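# Hang the ball-filled basket on the stand's peg

## Task

Use the cord handle to suspend the shallow basket on the peg of the stand, with the basket as close to level as possible. If any ball ends up outside the basket, the task counts as failed.

## Robot and tools

Robot: two arms, left_arm and right_arm, each with a two-finger gripper. Their real bases sit at (+0.027, +0.229, 0) m for left_arm (yawed about +2 degrees) and (-0.026, -0.238, 0) m for right_arm (yawed about -1.3 degrees). A camera stand is fixed to the floor behind them. Loose objects may get a brief shove now and then.

Scene frame: the origin is at table-top height, halfway between the arms' nominal bases. +x points out over the table, +y toward left_arm, +z up. Arm names do not match left and right in the images. On each gripper the fingers point along its own +z axis and close along its y axis. end_effector_position is the point between the finger pads, just under 1 cm behind the tips.

execute_actions(actions, cameras): actions is a list of actions. Each action is a list of up to 15 rows, one row per 1/30 s step; if there are fewer rows, the last one repeats to fill 15 steps. A row always has 14 numbers in [-1, 1], even when one arm stays still. The first seven are left_arm: dx, dy, dz, rx, ry, rz, opening. The next seven are right_arm in the same order. dx to rz are offsets, not poses. They are measured along scene-frame axes from that arm's Hand target as it was when the action began. Each row counts from that same start, not from the row before it, but every new action starts again from the current Hand target, so repeating an offset keeps moving the arm. Scale: 1.0 = 0.6 m of travel or 180 degrees. rx, ry, rz together form one rotation vector, turning about the gripper's own position. Offsets of all zeros re-command the Hand target, which also ends a push. opening is absolute, not an offset: +1 opens fully (about 87 mm between the pads), +0.5 about 69 mm, 0 about 43 mm, -0.5 about 18 mm, -1 closed. Send 0 only if you mean half-open; to leave a gripper unchanged, repeat its current command. cameras takes names, ["all"], or []. Images come back only when actions is empty or cameras asks for them. An unknown name makes the call invalid.

move(target, speed, blend, opening_speed, blocking, cameras): moves both grippers along straight paths. target is either one 14-number row laid out as above, or a list of up to 15 such rows. Every row is an offset from the Hand targets at the start of the move, never from the previous row. speed is the top path speed in m/s, from 0.002 to 2.9, default 0.25. Rotation is capped at twice that value in rad/s. Give one number, or one for each target. blend, in metres, rounds the corners at intermediate targets; 0 stops at each one. opening_speed, 0.2 or more, is how fast the opening command changes per second on the -1..+1 scale. The whole move is capped at 10 s. The paths do not avoid obstacles or the other arm. Faster moves lag, stray and hit harder. Do not route a path close to an arm's own base; go around it. blocking=false returns after about 0.5 s while the motion continues. The result adds a move: line giving the ending (done, off_target, moving, held, fault) and any limits (paced = the command was clipped, held = a check withheld steps).

wait(seconds 0 to 10): lets time pass while the arms hold their commands. stop(): brakes a running move. zoom_image(camera, region [x0, y0, x1, y1] in image pixels, at most 504 by 504): gives a closer look at the newest image from cam_high, cam_low, cam_left_wrist or cam_right_wrist. All images are 672x504. read_manual(section="licences"): returns the licence texts only. finished_scene(scene = current scene number): ends the scene for good. The basket must stay hung with all balls inside without any help from the robot.

Results: each arm reports end_effector_position (m) and end_effector_quat_wxyz in the scene frame. These can be off by a few cm, more so at long reach. Hand target is the pose last commanded after clipping, and it is where the next offsets start from. The gripper often rests short of it. Sending all zeros asks for it again; if the gripper is still short, send the remaining distance as an offset. Each step, the commanded orientation is clipped to within 40 degrees of the measured orientation. grip_measured reads on the same scale as opening. In Joint positions the last number is the gripper on a 0 (closed) to 1 (open) scale. To grip firmly, command about 0.04 below the grip_measured reading at first touch; command less below that for a lighter grip. Tool commands lists the present commands. Joint velocities may read "within noise". Joint torques include the arm's own weight. Friction and gravity leave a gripper short, low or tilted, so check its pose after each move.

Avoid: dropping things or letting go of parts while they are moving, fast impacts, hard pushes against fixed objects, any contact or squeeze between the two arms or grippers (the clearance check does not guard the grippers or wrist cameras), strain on the wrist camera cables, and anything leaving the table. Holding loads or keeping an arm outstretched heats its motors. A MOTOR HOT line appears at 75 °C. An OVER-TEMPERATURE FAULT at 90 °C folds that arm away for the rest of the scene, and at 100 °C the arm goes limp.

Each tool is called after "Request:" by a JSON object that holds its "name" and its "arguments".

## Session

Request:
{"name": "execute_actions", "arguments": {"actions": []}}

Scene clock: 0.00 s.
left_arm: end_effector_position=(+0.4064, +0.2345, +0.0495) grip_measured=+1.000 end_effector_quat_wxyz=(+0.559, +0.019, +0.828, +0.035) | right_arm: end_effector_position=(+0.3477, -0.2399, +0.0560) grip_measured=+0.962 end_effector_quat_wxyz=(+0.576, -0.003, +0.817, +0.039)
Joint positions: left_arm=[-0.053 1.513 0.381 0.75 -0.054 0.063 1] | right_arm=[-0.044 1.483 0.343 0.796 -0.13 0.017 0.981]
Joint velocities: within noise
Joint torques (N m): no reading
Heat: left arm: 32 °C; right arm: 34 °C.
Hand target: left_arm +0.4085, +0.2344, +0.0532; +0.563, +0.018, +0.825, +0.035 | right_arm +0.3480, -0.2398, +0.0566; +0.575, -0.003, +0.818, +0.039
Tool commands: left_gripper/opening=+1.0 right_gripper/opening=+1.0

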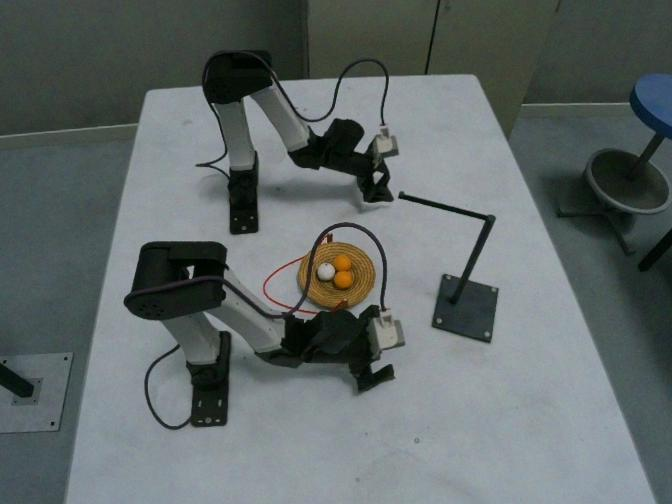

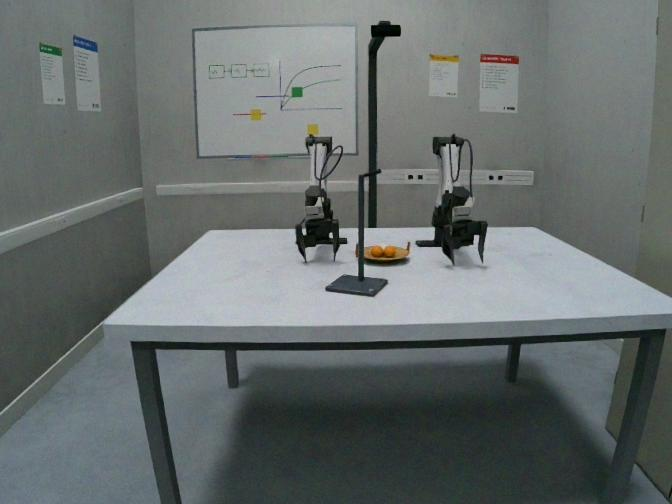

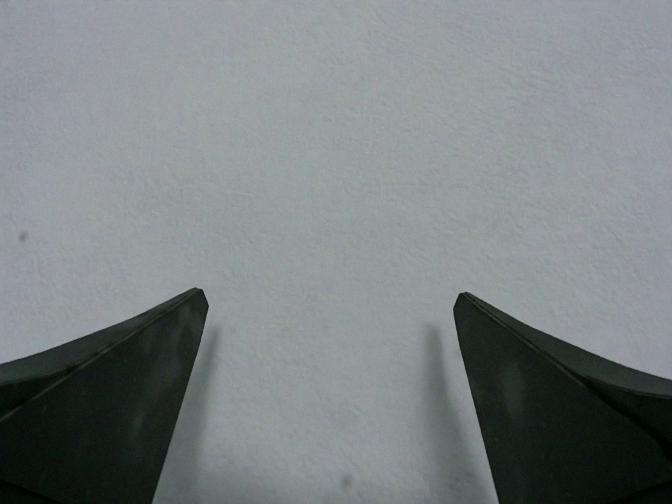

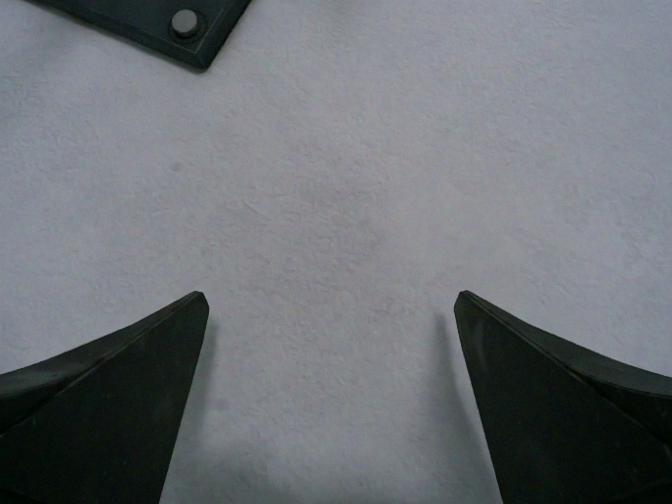

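Request:
{"name": "zoom_image", "arguments": {"camera": "cam_high", "region": [250, 180, 510, 375]}}

Request:
{"name": "zoom_image", "arguments": {"camera": "cam_low", "region": [280, 120, 500, 310]}}

Scaled by 1.938 from the camera's 672x504 image, which has a finer 960x720 frame.

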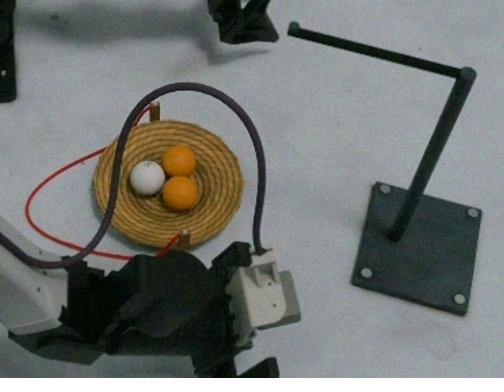

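Scaled by 2.291 from the camera's 672x504 image, which has a finer 960x720 frame.

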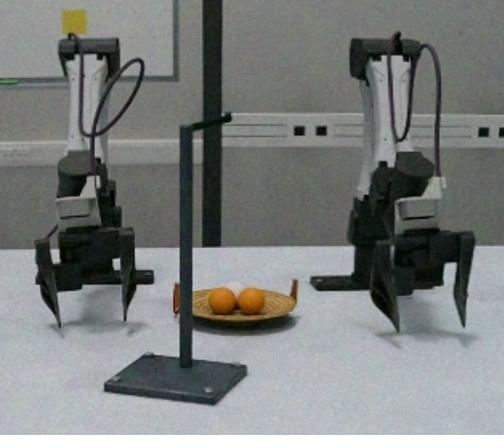

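Request:
{"name": "move", "arguments": {"target": [0,0,0,0,0,0,1, -0.38,0.26,0.12,-0.0546,0.1317,0.246,0], "cameras": ["all"]}}

Scene clock: 113.67 s.
left_arm: end_effector_position=(+0.4064, +0.2345, +0.0495) grip_measured=+1.000 end_effector_quat_wxyz=(+0.559, +0.019, +0.828, +0.035) | right_arm: end_effector_position=(+0.1214, -0.0823, +0.1234) grip_measured=+0.000 end_effector_quat_wxyz=(+0.345, -0.353, +0.850, +0.186)
Joint positions: left_arm=[-0.053 1.513 0.381 0.75 -0.054 0.063 1] | right_arm=[0.738 0.693 0.63 -0.711 -0.125 -0.02 0.5]
Joint torques (N m): left_arm=[0.23 -5.39 5.91 2.32 -0.01 0.1] | right_arm=[-0.16 0.75 9.89 1.58 0.13 0.08]
Heat: left arm: 40 °C; right arm: 39 °C.
Hand target: left_arm +0.4085, +0.2344, +0.0532; +0.563, +0.018, +0.825, +0.035 | right_arm +0.1200, -0.0838, +0.1285; +0.340, -0.348, +0.854, +0.183
Off the commanded pose: left_arm 0.004 m, 1 deg | right_arm 0.006 m, 1 deg.
move: done
camera_calibration:
cam_right_wrist: T_world_to_cam=[[0.726593, -0.683021, -0.0744696, -0.136577], [-0.678129, -0.730341, 0.0821159, 0.0327777], [-0.110475, -0.00916483, -0.993837, 0.278646], [0, 0, 0, 1]] pos_world=[0.152247, -0.0667922, 0.264066]

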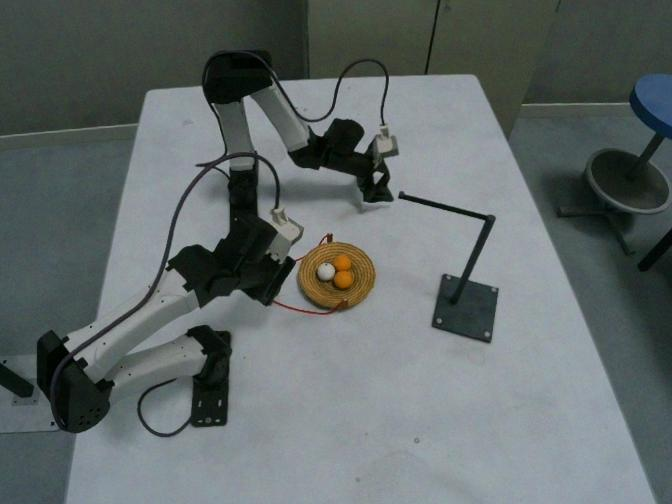

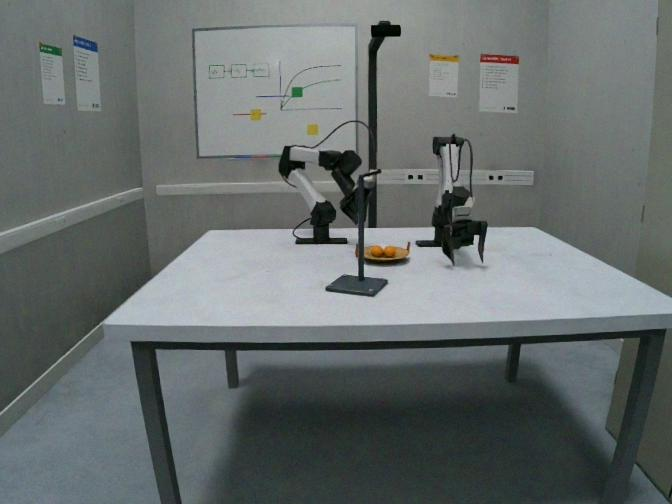

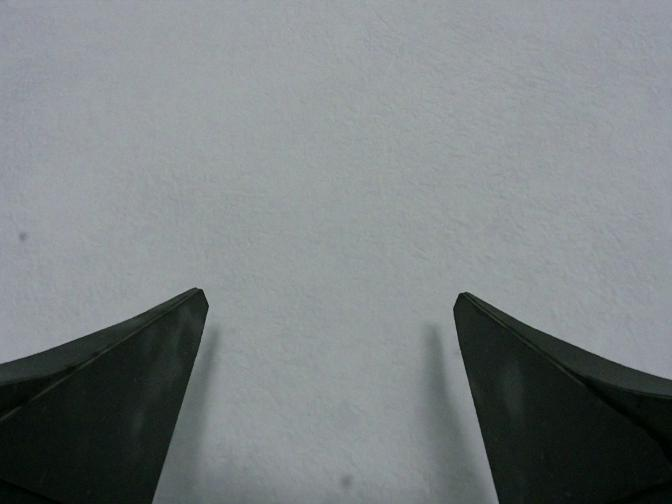

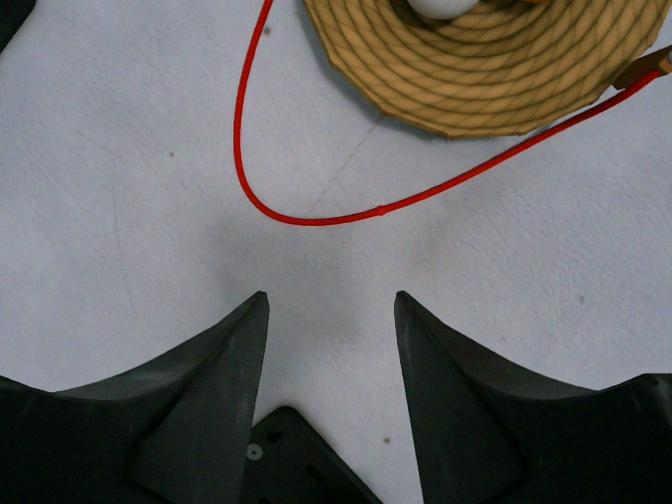

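Request:
{"name": "zoom_image", "arguments": {"camera": "cam_right_wrist", "region": [220, 0, 672, 340]}}

Scaled by 1.115 from the camera's 672x504 image, which has a finer 960x720 frame.

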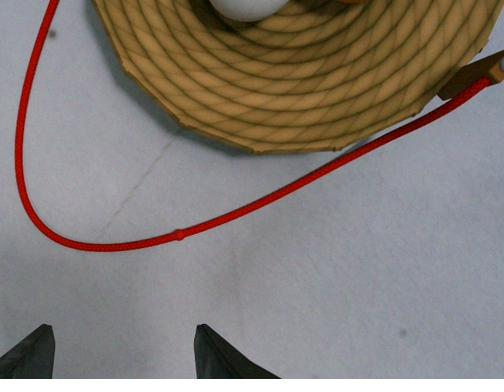

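Request:
{"name": "move", "arguments": {"target": [0,0,0,0,0,0,1, -0.0023,0.0713,-0.1,-0.1851,-0.0197,0.4604,0], "cameras": ["cam_high","cam_right_wrist"]}}

Scene clock: 212.10 s.
left_arm: end_effector_position=(+0.4064, +0.2345, +0.0495) grip_measured=+1.000 end_effector_quat_wxyz=(+0.559, +0.019, +0.828, +0.035) | right_arm: end_effector_position=(+0.1190, -0.0398, +0.0668) grip_measured=+0.000 end_effector_quat_wxyz=(-0.069, +0.895, -0.425, -0.119)
Joint positions: left_arm=[-0.053 1.513 0.381 0.75 -0.054 0.063 1] | right_arm=[0.936 1.447 0.988 -1.024 -0.262 -1.329 0.5]
Joint torques (N m): left_arm=[0.21 -5.38 5.91 2.32 -0.01 0.09] | right_arm=[-0.13 -3.17 8.35 0.08 -0.07 -0.14]
Heat: left arm: 45 °C; right arm: 49 °C.
Hand target: left_arm +0.4085, +0.2344, +0.0532; +0.563, +0.018, +0.825, +0.035 | right_arm +0.1186, -0.0411, +0.0686; -0.055, +0.899, -0.419, -0.118
Off the commanded pose: left_arm 0.004 m, 1 deg | right_arm 0.002 m, 2 deg.
move: done
camera_calibration:
cam_right_wrist: T_world_to_cam=[[0.779224, 0.626328, 0.0228865, -0.0707889], [0.503415, -0.647222, 0.572431, -0.10324], [0.373342, -0.43453, -0.819633, 0.136342], [0, 0, 0, 1]] pos_world=[0.0562304, 0.0367628, 0.172468]
Images, in order (width x height): cam_high 672x504, cam_right_wrist 672x504.

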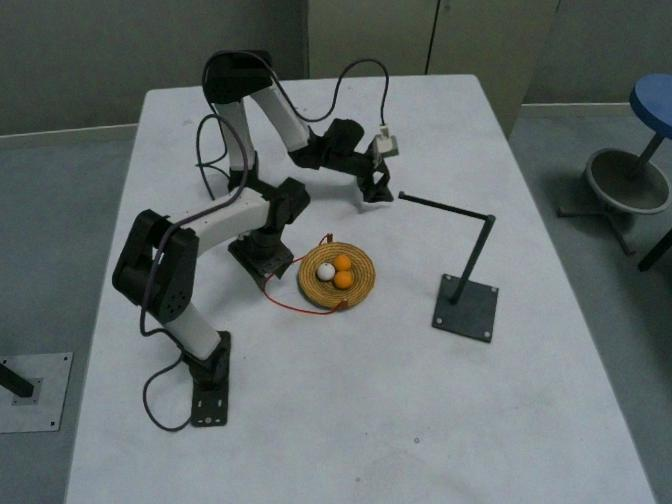

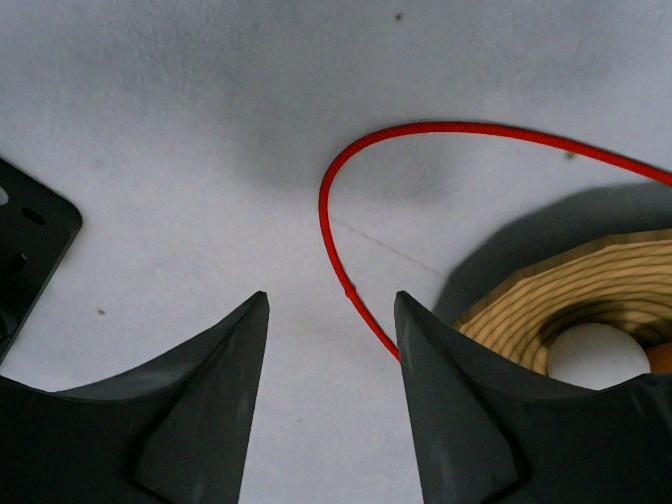

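Request:
{"name": "move", "arguments": {"target": [0,0,0,0,0,0,1, 0.0,-0.003,-0.08,-0.0613,-0.0514,0,0], "cameras": ["cam_high","cam_right_wrist"], "speed": 0.15}}

Scene clock: 224.10 s.
left_arm: end_effector_position=(+0.4064, +0.2345, +0.0495) grip_measured=+1.000 end_effector_quat_wxyz=(+0.559, +0.019, +0.828, +0.035) | right_arm: end_effector_position=(+0.1206, -0.0379, +0.0283) grip_measured=+0.000 end_effector_quat_wxyz=(-0.016, +0.908, -0.419, -0.008)
Joint positions: left_arm=[-0.053 1.513 0.381 0.75 -0.054 0.063 1] | right_arm=[1.105 1.576 0.934 -0.898 -0.018 -1.193 0.5]
Joint torques (N m): left_arm=[0.21 -5.37 5.9 2.33 -0.01 0.09] | right_arm=[-0.21 -3.77 4.37 0.42 0.07 0.1]
Heat: left arm: 45 °C; right arm: 48 °C.
Hand target: left_arm +0.4085, +0.2344, +0.0532; +0.563, +0.018, +0.825, +0.035 | right_arm +0.1186, -0.0428, +0.0206; -0.002, +0.906, -0.423, -0.004
Off the commanded pose: left_arm 0.004 m, 1 deg | right_arm 0.009 m, 2 deg.
move: done
camera_calibration:
cam_right_wrist: T_world_to_cam=[[0.763131, 0.645855, 0.0224356, -0.0695865], [0.410315, -0.511058, 0.755289, -0.0695177], [0.499273, -0.567179, -0.655007, 0.0801299], [0, 0, 0, 1]] pos_world=[0.041621, 0.0548632, 0.106553]
Images, in order (width x height): cam_high 672x504, cam_right_wrist 672x504.

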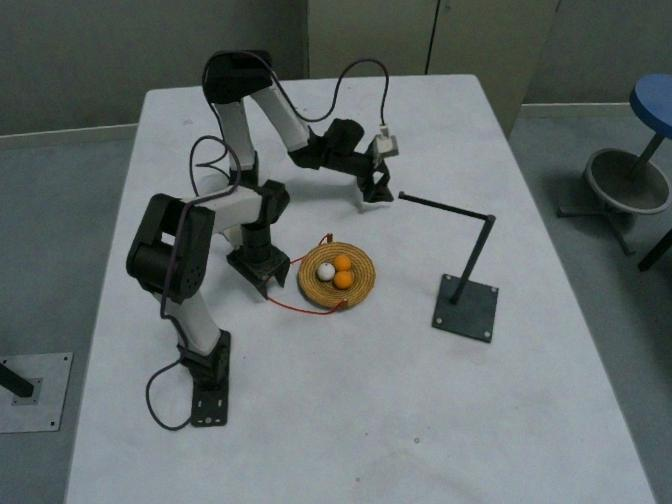

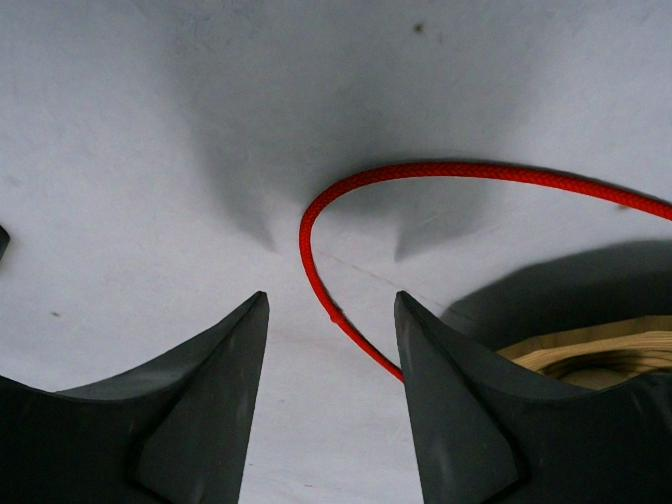

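Request:
{"name": "move", "arguments": {"target": [0,0,0,0,0,0,1, 0.0,0,-0.02,0,0,0,0], "cameras": ["cam_right_wrist"], "speed": 0.05}}

Scene clock: 231.17 s.
left_arm: end_effector_position=(+0.4064, +0.2345, +0.0495) grip_measured=+1.000 end_effector_quat_wxyz=(+0.559, +0.019, +0.828, +0.035) | right_arm: end_effector_position=(+0.1210, -0.0374, +0.0166) grip_measured=+0.000 end_effector_quat_wxyz=(-0.016, +0.908, -0.419, -0.008)
Joint positions: left_arm=[-0.053 1.513 0.381 0.75 -0.054 0.063 1] | right_arm=[1.105 1.597 0.905 -0.846 -0.017 -1.193 0.5]
Joint torques (N m): left_arm=[0.21 -5.38 5.93 2.32 0 0.1] | right_arm=[0.1 -4.01 4.08 0.43 0.11 0.11]
Heat: left arm: 45 °C; right arm: 46 °C.
Hand target: left_arm +0.4085, +0.2344, +0.0532; +0.563, +0.018, +0.825, +0.035 | right_arm +0.1186, -0.0429, +0.0085; -0.002, +0.906, -0.422, -0.004
Off the commanded pose: left_arm 0.004 m, 1 deg | right_arm 0.010 m, 2 deg.
move: done
camera_calibration:
cam_right_wrist: T_world_to_cam=[[0.763396, 0.645494, 0.0237472, -0.069992], [0.409211, -0.511747, 0.755422, -0.0604774], [0.499772, -0.566969, -0.654808, 0.0725489], [0, 0, 0, 1]] pos_world=[0.0419217, 0.0553632, 0.0948537]
Images, in order (width x height): cam_right_wrist 672x504.

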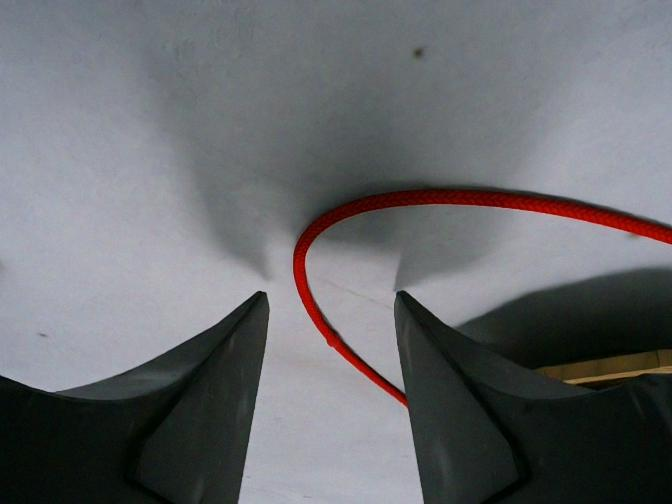

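Request:
{"name": "move", "arguments": {"target": [0,0,0,0,0,0,1, 0.0,0,-0.0075,0,0,0,0], "cameras": ["cam_right_wrist"], "speed": 0.03}}

Scene clock: 237.17 s.
left_arm: end_effector_position=(+0.4064, +0.2345, +0.0495) grip_measured=+1.000 end_effector_quat_wxyz=(+0.559, +0.019, +0.828, +0.035) | right_arm: end_effector_position=(+0.1211, -0.0372, +0.0122) grip_measured=+0.000 end_effector_quat_wxyz=(-0.017, +0.908, -0.419, -0.008)
Joint positions: left_arm=[-0.053 1.513 0.381 0.75 -0.054 0.063 1] | right_arm=[1.105 1.606 0.894 -0.827 -0.017 -1.193 0.5]
Joint torques (N m): left_arm=[0.21 -5.38 5.9 2.32 -0.01 0.09] | right_arm=[-0.06 -3.99 4.12 0.42 0.03 0.07]
Heat: left arm: 45 °C; right arm: 45 °C.
Hand target: left_arm +0.4085, +0.2344, +0.0532; +0.563, +0.018, +0.825, +0.035 | right_arm +0.1186, -0.0429, +0.0041; -0.002, +0.906, -0.422, -0.004
Off the commanded pose: left_arm 0.004 m, 1 deg | right_arm 0.010 m, 2 deg.
move: done
camera_calibration:
cam_right_wrist: T_world_to_cam=[[0.763379, 0.645503, 0.024037, -0.0700546], [0.409122, -0.511958, 0.755326, -0.0571192], [0.499872, -0.566766, -0.654908, 0.0696682], [0, 0, 0, 1]] pos_world=[0.0420218, 0.0554634, 0.0904538]
Images, in order (width x height): cam_right_wrist 672x504.

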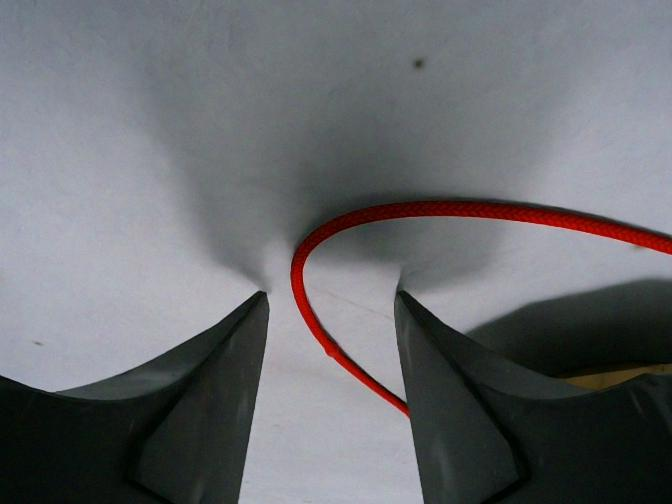

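Request:
{"name": "move", "arguments": {"target": [0,0,0,0,0,0,1, 0,0,0,0,0,0,-1], "opening_speed": 0.5, "cameras": ["cam_right_wrist"]}}

Scene clock: 248.37 s.
left_arm: end_effector_position=(+0.4064, +0.2345, +0.0495) grip_measured=+1.000 end_effector_quat_wxyz=(+0.559, +0.019, +0.828, +0.035) | right_arm: end_effector_position=(+0.1215, -0.0373, +0.0124) grip_measured=-1.000 end_effector_quat_wxyz=(-0.017, +0.907, -0.420, -0.005)
Joint positions: left_arm=[-0.053 1.513 0.381 0.75 -0.054 0.063 1] | right_arm=[1.107 1.606 0.894 -0.826 -0.012 -1.19 0]
Joint torques (N m): left_arm=[0.21 -5.35 5.91 2.32 -0.01 0.09] | right_arm=[-0.25 -4.12 4.04 0.44 0.07 0.12]
Heat: left arm: 46 °C; right arm: 44 °C.
Hand target: left_arm +0.4085, +0.2344, +0.0532; +0.563, +0.018, +0.825, +0.035 | right_arm +0.1186, -0.0429, +0.0041; -0.002, +0.906, -0.423, -0.004
Off the commanded pose: left_arm 0.004 m, 1 deg | right_arm 0.010 m, 2 deg.
move: done
camera_calibration:
cam_right_wrist: T_world_to_cam=[[0.763878, 0.644823, 0.0263334, -0.0703768], [0.404958, -0.510699, 0.758416, -0.0569842], [0.502493, -0.568674, -0.651238, 0.0690778], [0, 0, 0, 1]] pos_world=[0.0421245, 0.0555615, 0.0900572]
Images, in order (width x height): cam_right_wrist 672x504.

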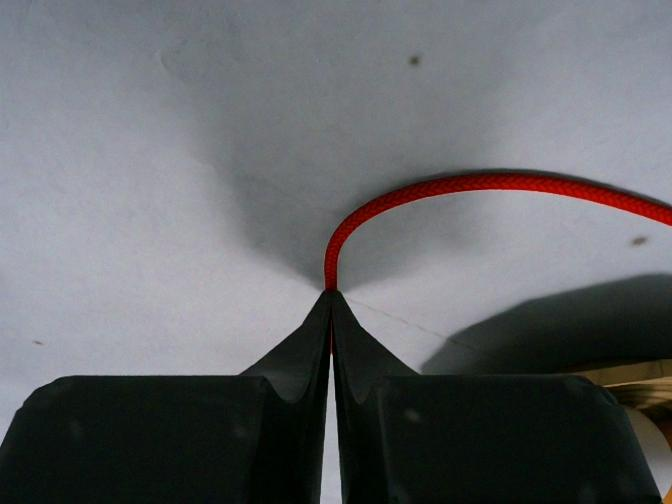

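Request:
{"name": "move", "arguments": {"target": [0,0,0,0,0,0,1, 0.03,0,0.08,0,0,0,-1], "cameras": ["cam_right_wrist","cam_high"], "speed": 0.1}}

Request:
{"name": "zoom_image", "arguments": {"camera": "cam_right_wrist", "region": [240, 180, 440, 400]}}

Scene clock: 253.77 s.
left_arm: end_effector_position=(+0.4064, +0.2345, +0.0495) grip_measured=+1.000 end_effector_quat_wxyz=(+0.559, +0.019, +0.828, +0.035) | right_arm: end_effector_position=(+0.1347, -0.0423, +0.0410) grip_measured=-1.000 end_effector_quat_wxyz=(+0.002, +0.904, -0.427, -0.006)
Joint positions: left_arm=[-0.053 1.513 0.381 0.75 -0.054 0.063 1] | right_arm=[1.053 1.606 1.016 -0.987 -0.012 -1.229 0]
Joint torques (N m): left_arm=[0.23 -5.38 5.91 2.33 -0.01 0.09] | right_arm=[-0.7 -7.66 7.62 -0.16 0.11 -0.15]
Heat: left arm: 46 °C; right arm: 43 °C.
Hand target: left_arm +0.4085, +0.2344, +0.0532; +0.563, +0.018, +0.825, +0.035 | right_arm +0.1367, -0.0429, +0.0521; -0.002, +0.906, -0.423, -0.004
Off the commanded pose: left_arm 0.004 m, 1 deg | right_arm 0.011 m, 1 deg.
move: off_target (right_arm)
camera_calibration:
cam_right_wrist: T_world_to_cam=[[0.773784, 0.633386, -0.00898708, -0.0784716], [0.411244, -0.491509, 0.767657, -0.0869584], [0.481806, -0.597696, -0.640798, 0.0794221], [0, 0, 0, 1]] pos_world=[0.0582151, 0.0544322, 0.116942]
Images, in order (width x height): cam_high 672x504, cam_right_wrist 672x504.

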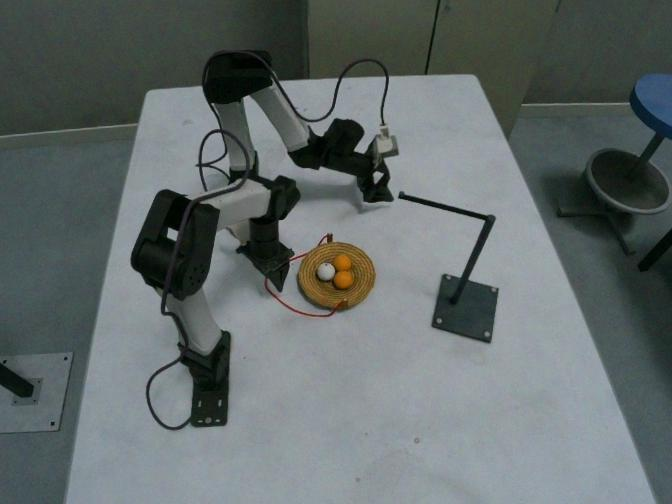

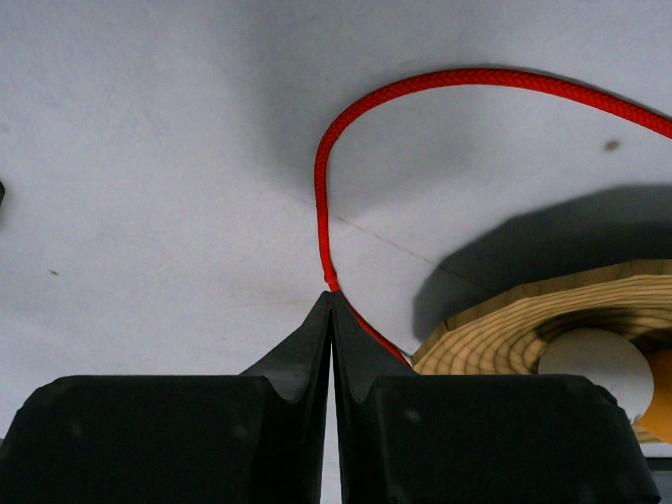

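Scaled by 2.291 from the camera's 672x504 image, which has a finer 960x720 frame.

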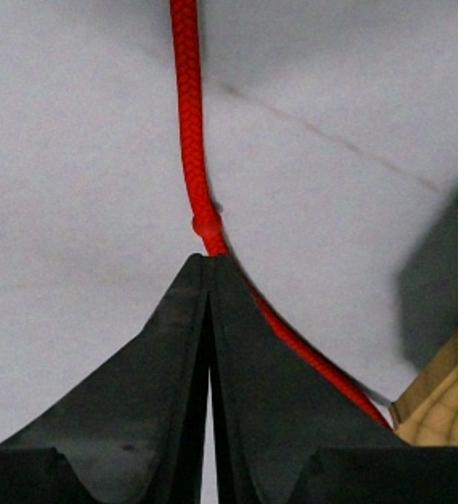

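Request:
{"name": "move", "arguments": {"target": [[0,0,0,0,0,0,1, -0.03,0.005,-0.03,0,0,0,0],[0,0,0,0,0,0,1, -0.03,0.005,-0.08,0,0,0,0]], "cameras": ["cam_right_wrist"], "speed": 0.08}}

Scene clock: 260.10 s.
left_arm: end_effector_position=(+0.4064, +0.2345, +0.0495) grip_measured=+1.000 end_effector_quat_wxyz=(+0.559, +0.019, +0.828, +0.035) | right_arm: end_effector_position=(+0.1219, -0.0349, +0.0123) grip_measured=+0.000 end_effector_quat_wxyz=(-0.016, +0.908, -0.420, -0.005)
Joint positions: left_arm=[-0.053 1.513 0.381 0.75 -0.054 0.063 1] | right_arm=[1.11 1.616 0.904 -0.827 -0.012 -1.188 0.5]
Joint torques (N m): left_arm=[0.24 -5.39 5.91 2.32 -0.01 0.09] | right_arm=[-0.08 -4.05 4.22 0.43 0.02 0.07]
Heat: left arm: 46 °C; right arm: 44 °C.
Hand target: left_arm +0.4085, +0.2344, +0.0532; +0.563, +0.018, +0.825, +0.035 | right_arm +0.1187, -0.0398, +0.0041; -0.002, +0.906, -0.423, -0.004
Off the commanded pose: left_arm 0.004 m, 1 deg | right_arm 0.010 m, 2 deg.
move: done
camera_calibration:
cam_right_wrist: T_world_to_cam=[[0.763886, 0.644857, 0.0252476, -0.0722697], [0.405448, -0.509988, 0.758633, -0.0558396], [0.502086, -0.569272, -0.651029, 0.0701508], [0, 0, 0, 1]] pos_world=[0.0426241, 0.058061, 0.0898567]
Images, in order (width x height): cam_right_wrist 672x504.

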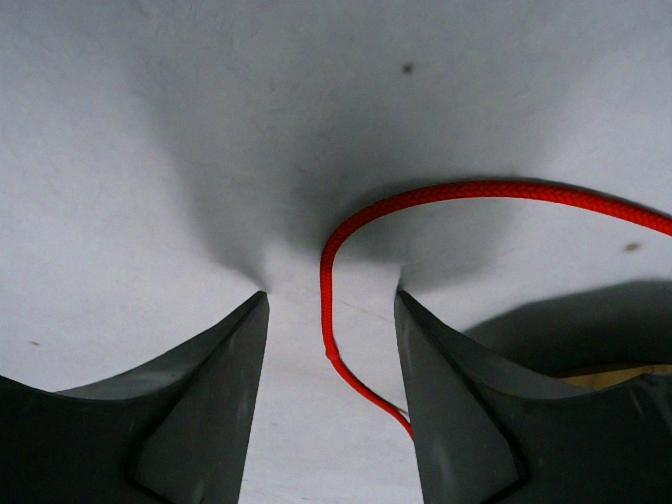

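Request:
{"name": "move", "arguments": {"target": [0,0,0,0,0,0,1, 0,0,-0.005,0,0,0,0], "cameras": [], "speed": 0.02}}

Request:
{"name": "move", "arguments": {"target": [0,0,0,0,0,0,1, 0,0,-0.0035,0,0,0,0], "cameras": ["cam_right_wrist"], "speed": 0.02}}

Scene clock: 264.03 s.
left_arm: end_effector_position=(+0.4064, +0.2345, +0.0495) grip_measured=+1.000 end_effector_quat_wxyz=(+0.559, +0.019, +0.828, +0.035) | right_arm: end_effector_position=(+0.1228, -0.0332, +0.0115) grip_measured=+0.000 end_effector_quat_wxyz=(-0.021, +0.907, -0.420, -0.005)
Joint positions: left_arm=[-0.053 1.513 0.381 0.75 -0.054 0.063 1] | right_arm=[1.11 1.616 0.901 -0.815 -0.012 -1.187 0.5]
Joint torques (N m): left_arm=[0.21 -5.39 5.91 2.32 -0.01 0.09] | right_arm=[0.16 -3.78 3.96 0.39 0.02 0.14]
Heat: left arm: 46 °C; right arm: 43 °C.
Hand target: left_arm +0.4085, +0.2344, +0.0532; +0.563, +0.018, +0.825, +0.035 | right_arm +0.1187, -0.0398, +0.0011; -0.002, +0.906, -0.423, -0.004
Off the commanded pose: left_arm 0.004 m, 1 deg | right_arm 0.013 m, 2 deg.
move: off_target (right_arm)
No camera images: "cameras" was empty.

Scene clock: 264.73 s.
left_arm: end_effector_position=(+0.4064, +0.2345, +0.0495) grip_measured=+1.000 end_effector_quat_wxyz=(+0.559, +0.019, +0.828, +0.035) | right_arm: end_effector_position=(+0.1228, -0.0330, +0.0115) grip_measured=+0.000 end_effector_quat_wxyz=(-0.021, +0.907, -0.420, -0.005)
Joint positions: left_arm=[-0.053 1.513 0.381 0.75 -0.054 0.063 1] | right_arm=[1.11 1.616 0.901 -0.814 -0.012 -1.187 0.5]
Joint torques (N m): left_arm=[0.2 -5.37 5.91 2.32 -0.01 0.09] | right_arm=[-0.12 -3.33 3.37 0.52 0.02 0.05]
Heat: left arm: 46 °C; right arm: 43 °C.
Hand target: left_arm +0.4085, +0.2344, +0.0532; +0.563, +0.018, +0.825, +0.035 | right_arm +0.1187, -0.0398, -0.0010; -0.002, +0.906, -0.423, -0.004
Off the commanded pose: left_arm 0.004 m, 1 deg | right_arm 0.015 m, 2 deg.
move: off_target (right_arm)
camera_calibration:
cam_right_wrist: T_world_to_cam=[[0.764241, 0.644015, 0.0343522, -0.0743442], [0.401611, -0.516909, 0.755985, -0.0543803], [0.504623, -0.563959, -0.653687, 0.0702109], [0, 0, 0, 1]] pos_world=[0.0432266, 0.0593652, 0.0895605]
Images, in order (width x height): cam_right_wrist 672x504.

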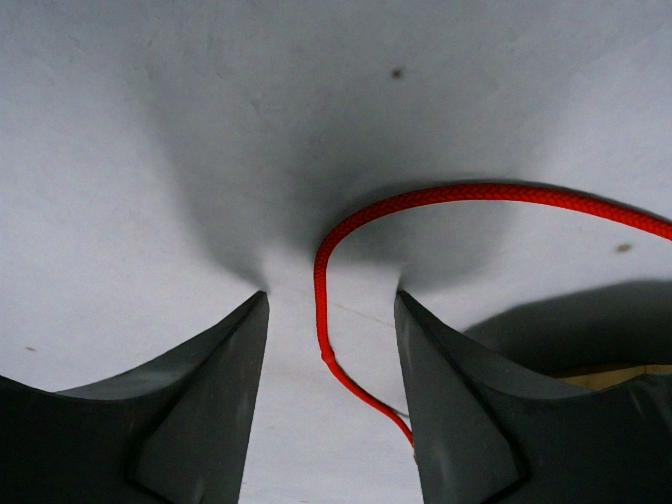

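Request:
{"name": "move", "arguments": {"target": [0,0,0,0,0,0,1, 0,0,0,0,0,0,-1], "opening_speed": 0.5, "cameras": ["cam_right_wrist"]}}

Scene clock: 270.90 s.
left_arm: end_effector_position=(+0.4064, +0.2345, +0.0495) grip_measured=+1.000 end_effector_quat_wxyz=(+0.559, +0.019, +0.828, +0.035) | right_arm: end_effector_position=(+0.1274, -0.0285, +0.0105) grip_measured=-0.937 end_effector_quat_wxyz=(-0.032, +0.907, -0.420, +0.001)
Joint positions: left_arm=[-0.053 1.513 0.381 0.75 -0.054 0.063 1] | right_arm=[1.11 1.621 0.9 -0.786 -0.001 -1.186 0.031]
Joint torques (N m): left_arm=[0.21 -5.39 5.91 2.33 0 0.1] | right_arm=[-0.14 -3.75 3.62 0.33 0.02 0.08]
Heat: left arm: 46 °C; right arm: 42 °C.
Hand target: left_arm +0.4085, +0.2344, +0.0532; +0.563, +0.018, +0.825, +0.035 | right_arm +0.1186, -0.0398, -0.0010; -0.002, +0.906, -0.423, -0.004
Off the commanded pose: left_arm 0.004 m, 1 deg | right_arm 0.018 m, 3 deg.
move: off_target (right_arm)
camera_calibration:
cam_right_wrist: T_world_to_cam=[[0.763922, 0.642574, 0.0593454, -0.0809788], [0.385822, -0.528521, 0.756179, -0.0515298], [0.517266, -0.554765, -0.651668, 0.0684472], [0, 0, 0, 1]] pos_world=[0.0463374, 0.0627724, 0.0883763]
Images, in order (width x height): cam_right_wrist 672x504.

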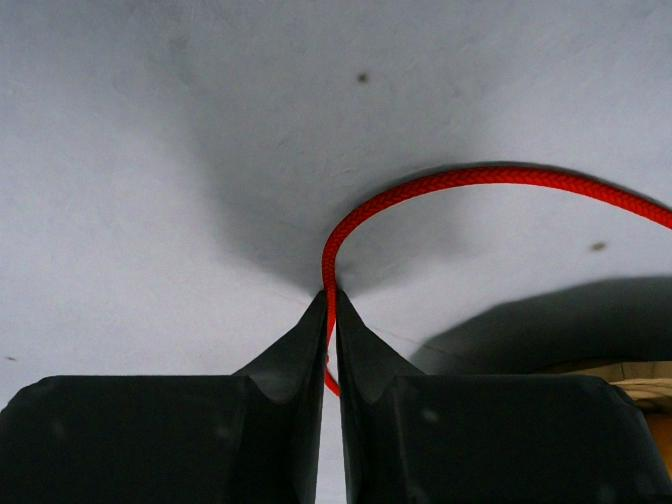

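Request:
{"name": "move", "arguments": {"target": [0,0,0,0,0,0,1, 0.05,0.02,0.12,0,0,0,-1], "cameras": ["cam_right_wrist","cam_high"], "speed": 0.1}}

Scene clock: 275.53 s.
left_arm: end_effector_position=(+0.4064, +0.2345, +0.0495) grip_measured=+1.000 end_effector_quat_wxyz=(+0.559, +0.019, +0.828, +0.035) | right_arm: end_effector_position=(+0.1498, -0.0257, +0.0696) grip_measured=-0.937 end_effector_quat_wxyz=(-0.016, +0.904, -0.427, +0.001)
Joint positions: left_arm=[-0.053 1.513 0.381 0.75 -0.054 0.063 1] | right_arm=[1.045 1.621 1.15 -1.067 -0.001 -1.238 0.031]
Joint torques (N m): left_arm=[0.21 -5.38 5.91 2.33 -0.01 0.1] | right_arm=[-0.84 -4.97 7.8 -0.13 -0.12 -0.13]
Heat: left arm: 46 °C; right arm: 42 °C.
Hand target: left_arm +0.4085, +0.2344, +0.0532; +0.563, +0.018, +0.825, +0.035 | right_arm +0.1486, -0.0278, +0.0710; -0.002, +0.906, -0.423, -0.004
Off the commanded pose: left_arm 0.004 m, 1 deg | right_arm 0.003 m, 2 deg.
move: done
camera_calibration:
cam_right_wrist: T_world_to_cam=[[0.773526, 0.633, 0.0311155, -0.103204], [0.388511, -0.512406, 0.765832, -0.104015], [0.500716, -0.580302, -0.642287, 0.0980808], [0, 0, 0, 1]] pos_world=[0.0711313, 0.068947, 0.145865]
Images, in order (width x height): cam_high 672x504, cam_right_wrist 672x504.

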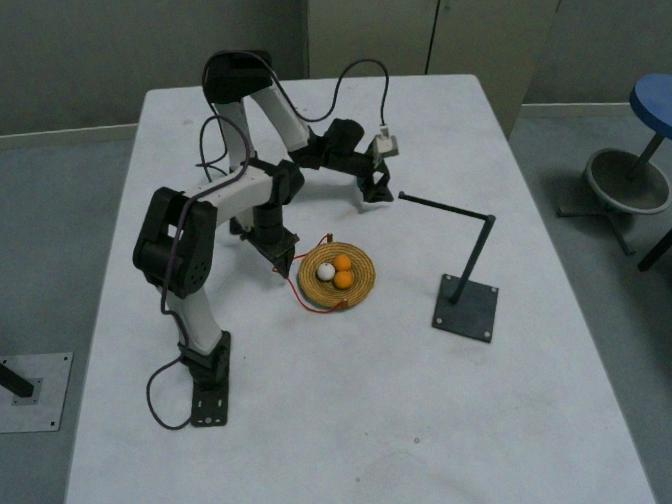

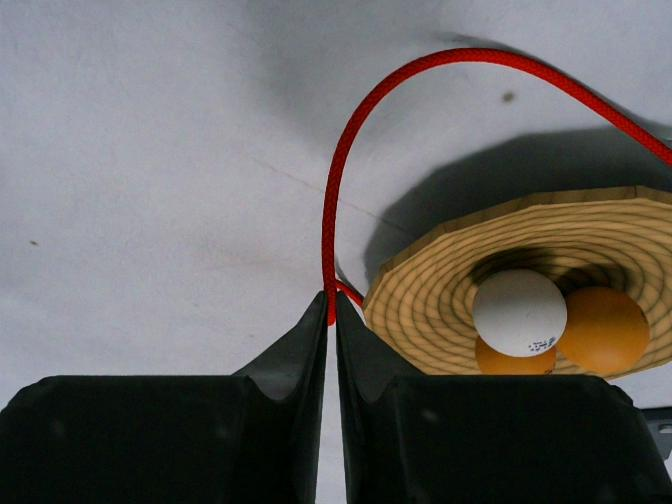

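Request:
{"name": "move", "arguments": {"target": [[0,0,0,0,0,0,1, 0.07,-0.053,0.132,0.16,0.014,-0.18,-1],[0,0,0,0,0,0,1, 0.2307,-0.1287,0.215,0.3199,0.0279,-0.3576,-1]], "cameras": ["all"], "blend": [0.03,0], "speed": 0.12}}

Scene clock: 312.43 s.
left_arm: end_effector_position=(+0.4064, +0.2345, +0.0495) grip_measured=+1.000 end_effector_quat_wxyz=(+0.559, +0.019, +0.828, +0.035) | right_arm: end_effector_position=(+0.2837, -0.1069, +0.1888) grip_measured=-0.937 end_effector_quat_wxyz=(+0.384, -0.445, +0.776, +0.229)
Joint positions: left_arm=[-0.053 1.513 0.381 0.75 -0.054 0.063 1] | right_arm=[0.143 1.334 1.155 -0.724 -0.701 -0.669 0.031]
Joint torques (N m): left_arm=[0.24 -5.38 5.93 2.33 -0.01 0.09] | right_arm=[-0.84 -5.7 8.5 1.76 -0.45 0.08]
Heat: left arm: 47 °C; right arm: 43 °C.
Hand target: left_arm +0.4085, +0.2344, +0.0532; +0.563, +0.018, +0.825, +0.035 | right_arm +0.2871, -0.1051, +0.1999; +0.400, -0.444, +0.768, +0.231
Off the commanded pose: left_arm 0.004 m, 1 deg | right_arm 0.012 m, 2 deg.
move: off_target (right_arm)
camera_calibration:
cam_right_wrist: T_world_to_cam=[[0.865025, -0.501485, -0.0156528, -0.297472], [-0.501671, -0.864027, -0.0422271, 0.0785765], [0.00765183, 0.0443801, -0.998985, 0.334493], [0, 0, 0, 1]] pos_world=[0.294181, -0.0961306, 0.332815]

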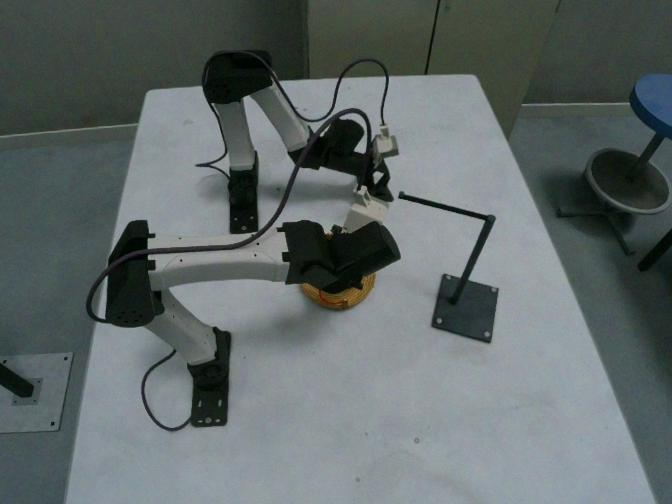

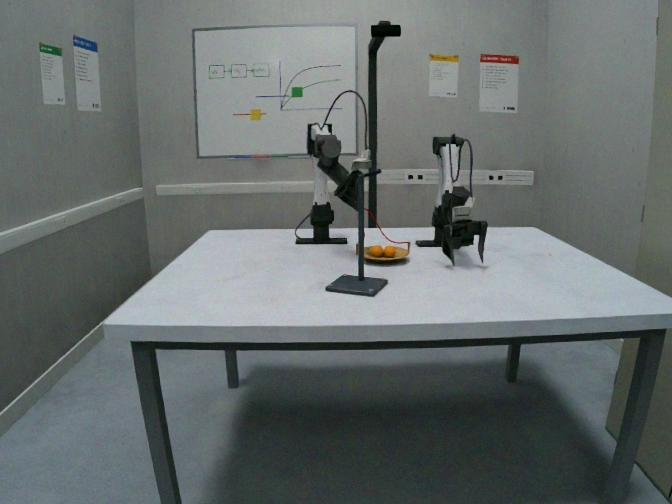

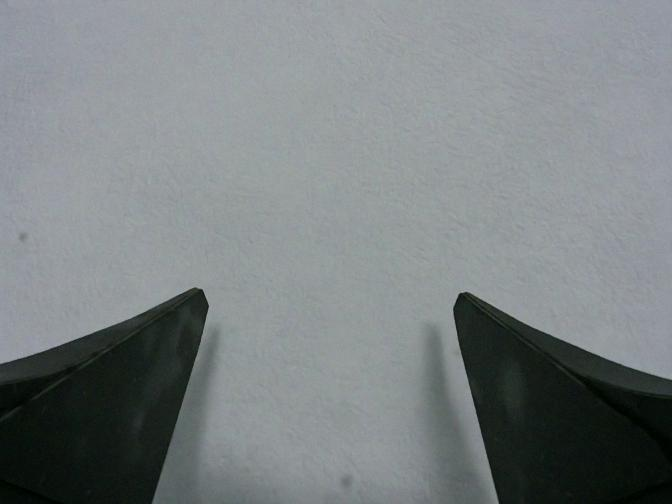

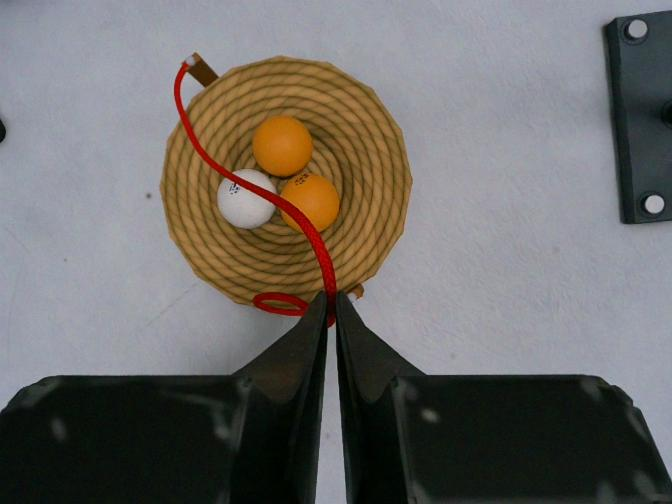

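Request:
{"name": "move", "arguments": {"target": [0,0,0,0,0,0,1, 0.0,0.0,0.042,0,0,0,-1], "cameras": ["all"], "speed": 0.1}}

Request:
{"name": "zoom_image", "arguments": {"camera": "cam_low", "region": [300, 140, 450, 290]}}

Request:
{"name": "zoom_image", "arguments": {"camera": "cam_right_wrist", "region": [130, 20, 470, 360]}}

Scene clock: 322.77 s.
left_arm: end_effector_position=(+0.4064, +0.2345, +0.0495) grip_measured=+1.000 end_effector_quat_wxyz=(+0.559, +0.019, +0.828, +0.035) | right_arm: end_effector_position=(+0.2895, -0.1060, +0.2181) grip_measured=-0.937 end_effector_quat_wxyz=(+0.402, -0.447, +0.767, +0.222)
Joint positions: left_arm=[-0.053 1.513 0.381 0.75 -0.054 0.063 1] | right_arm=[0.143 1.334 1.251 -0.775 -0.702 -0.665 0.031]
Joint torques (N m): left_arm=[0.23 -5.37 5.93 2.32 0 0.09] | right_arm=[-0.65 -4.7 9.29 1.29 -0.34 0.14]
Heat: left arm: 48 °C; right arm: 43 °C.
Hand target: left_arm +0.4085, +0.2344, +0.0532; +0.563, +0.018, +0.825, +0.035 | right_arm +0.2871, -0.1050, +0.2252; +0.400, -0.444, +0.768, +0.231
Off the commanded pose: left_arm 0.004 m, 1 deg | right_arm 0.008 m, 1 deg.
move: done
camera_calibration:
cam_right_wrist: T_world_to_cam=[[0.864107, -0.503035, 0.0165543, -0.30846], [-0.500892, -0.862714, -0.0695174, 0.0894464], [0.0492513, 0.0517786, -0.997443, 0.352015], [0, 0, 0, 1]] pos_world=[0.294009, -0.0962266, 0.362439]

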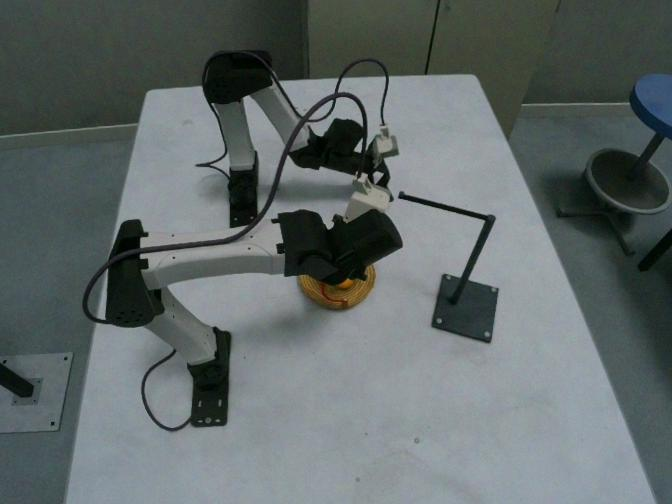

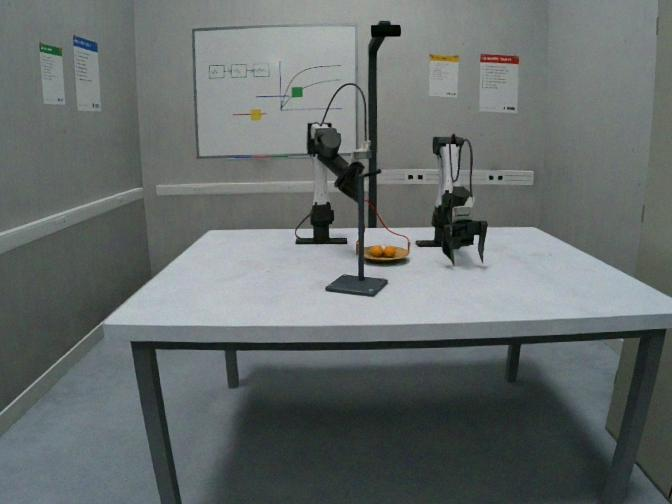

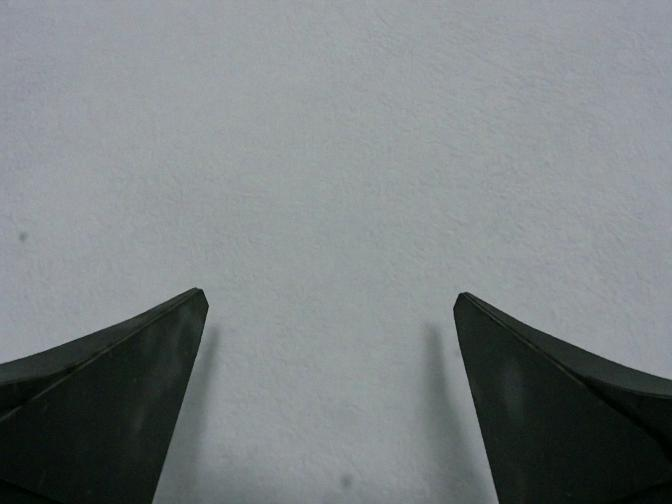

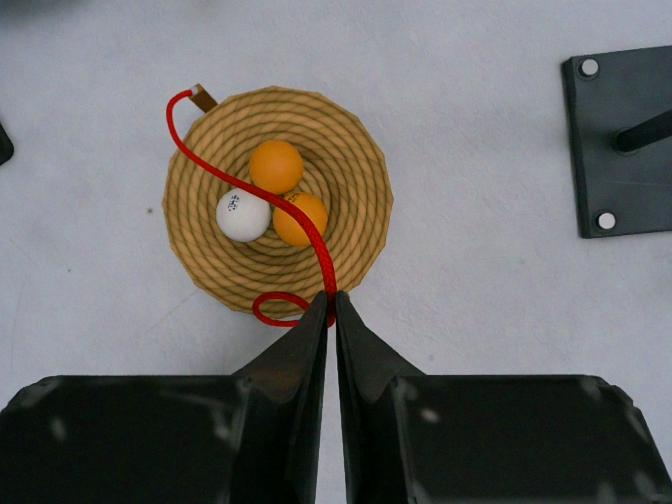

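Scaled by 3.360 from the camera's 672x504 image, which has a finer 960x720 frame.

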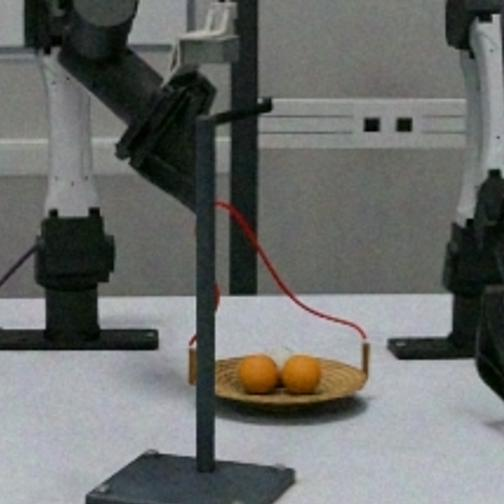

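Scaled by 1.482 from the camera's 672x504 image, which has a finer 960x720 frame.

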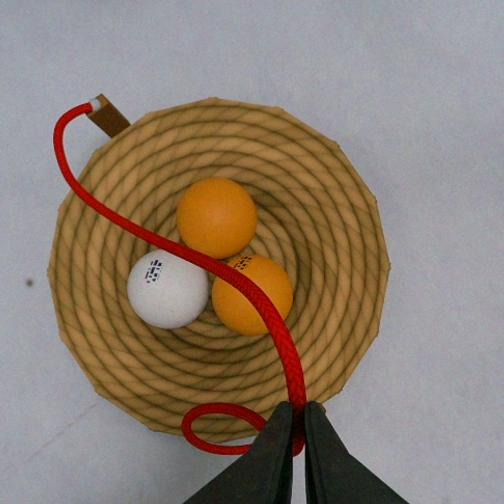

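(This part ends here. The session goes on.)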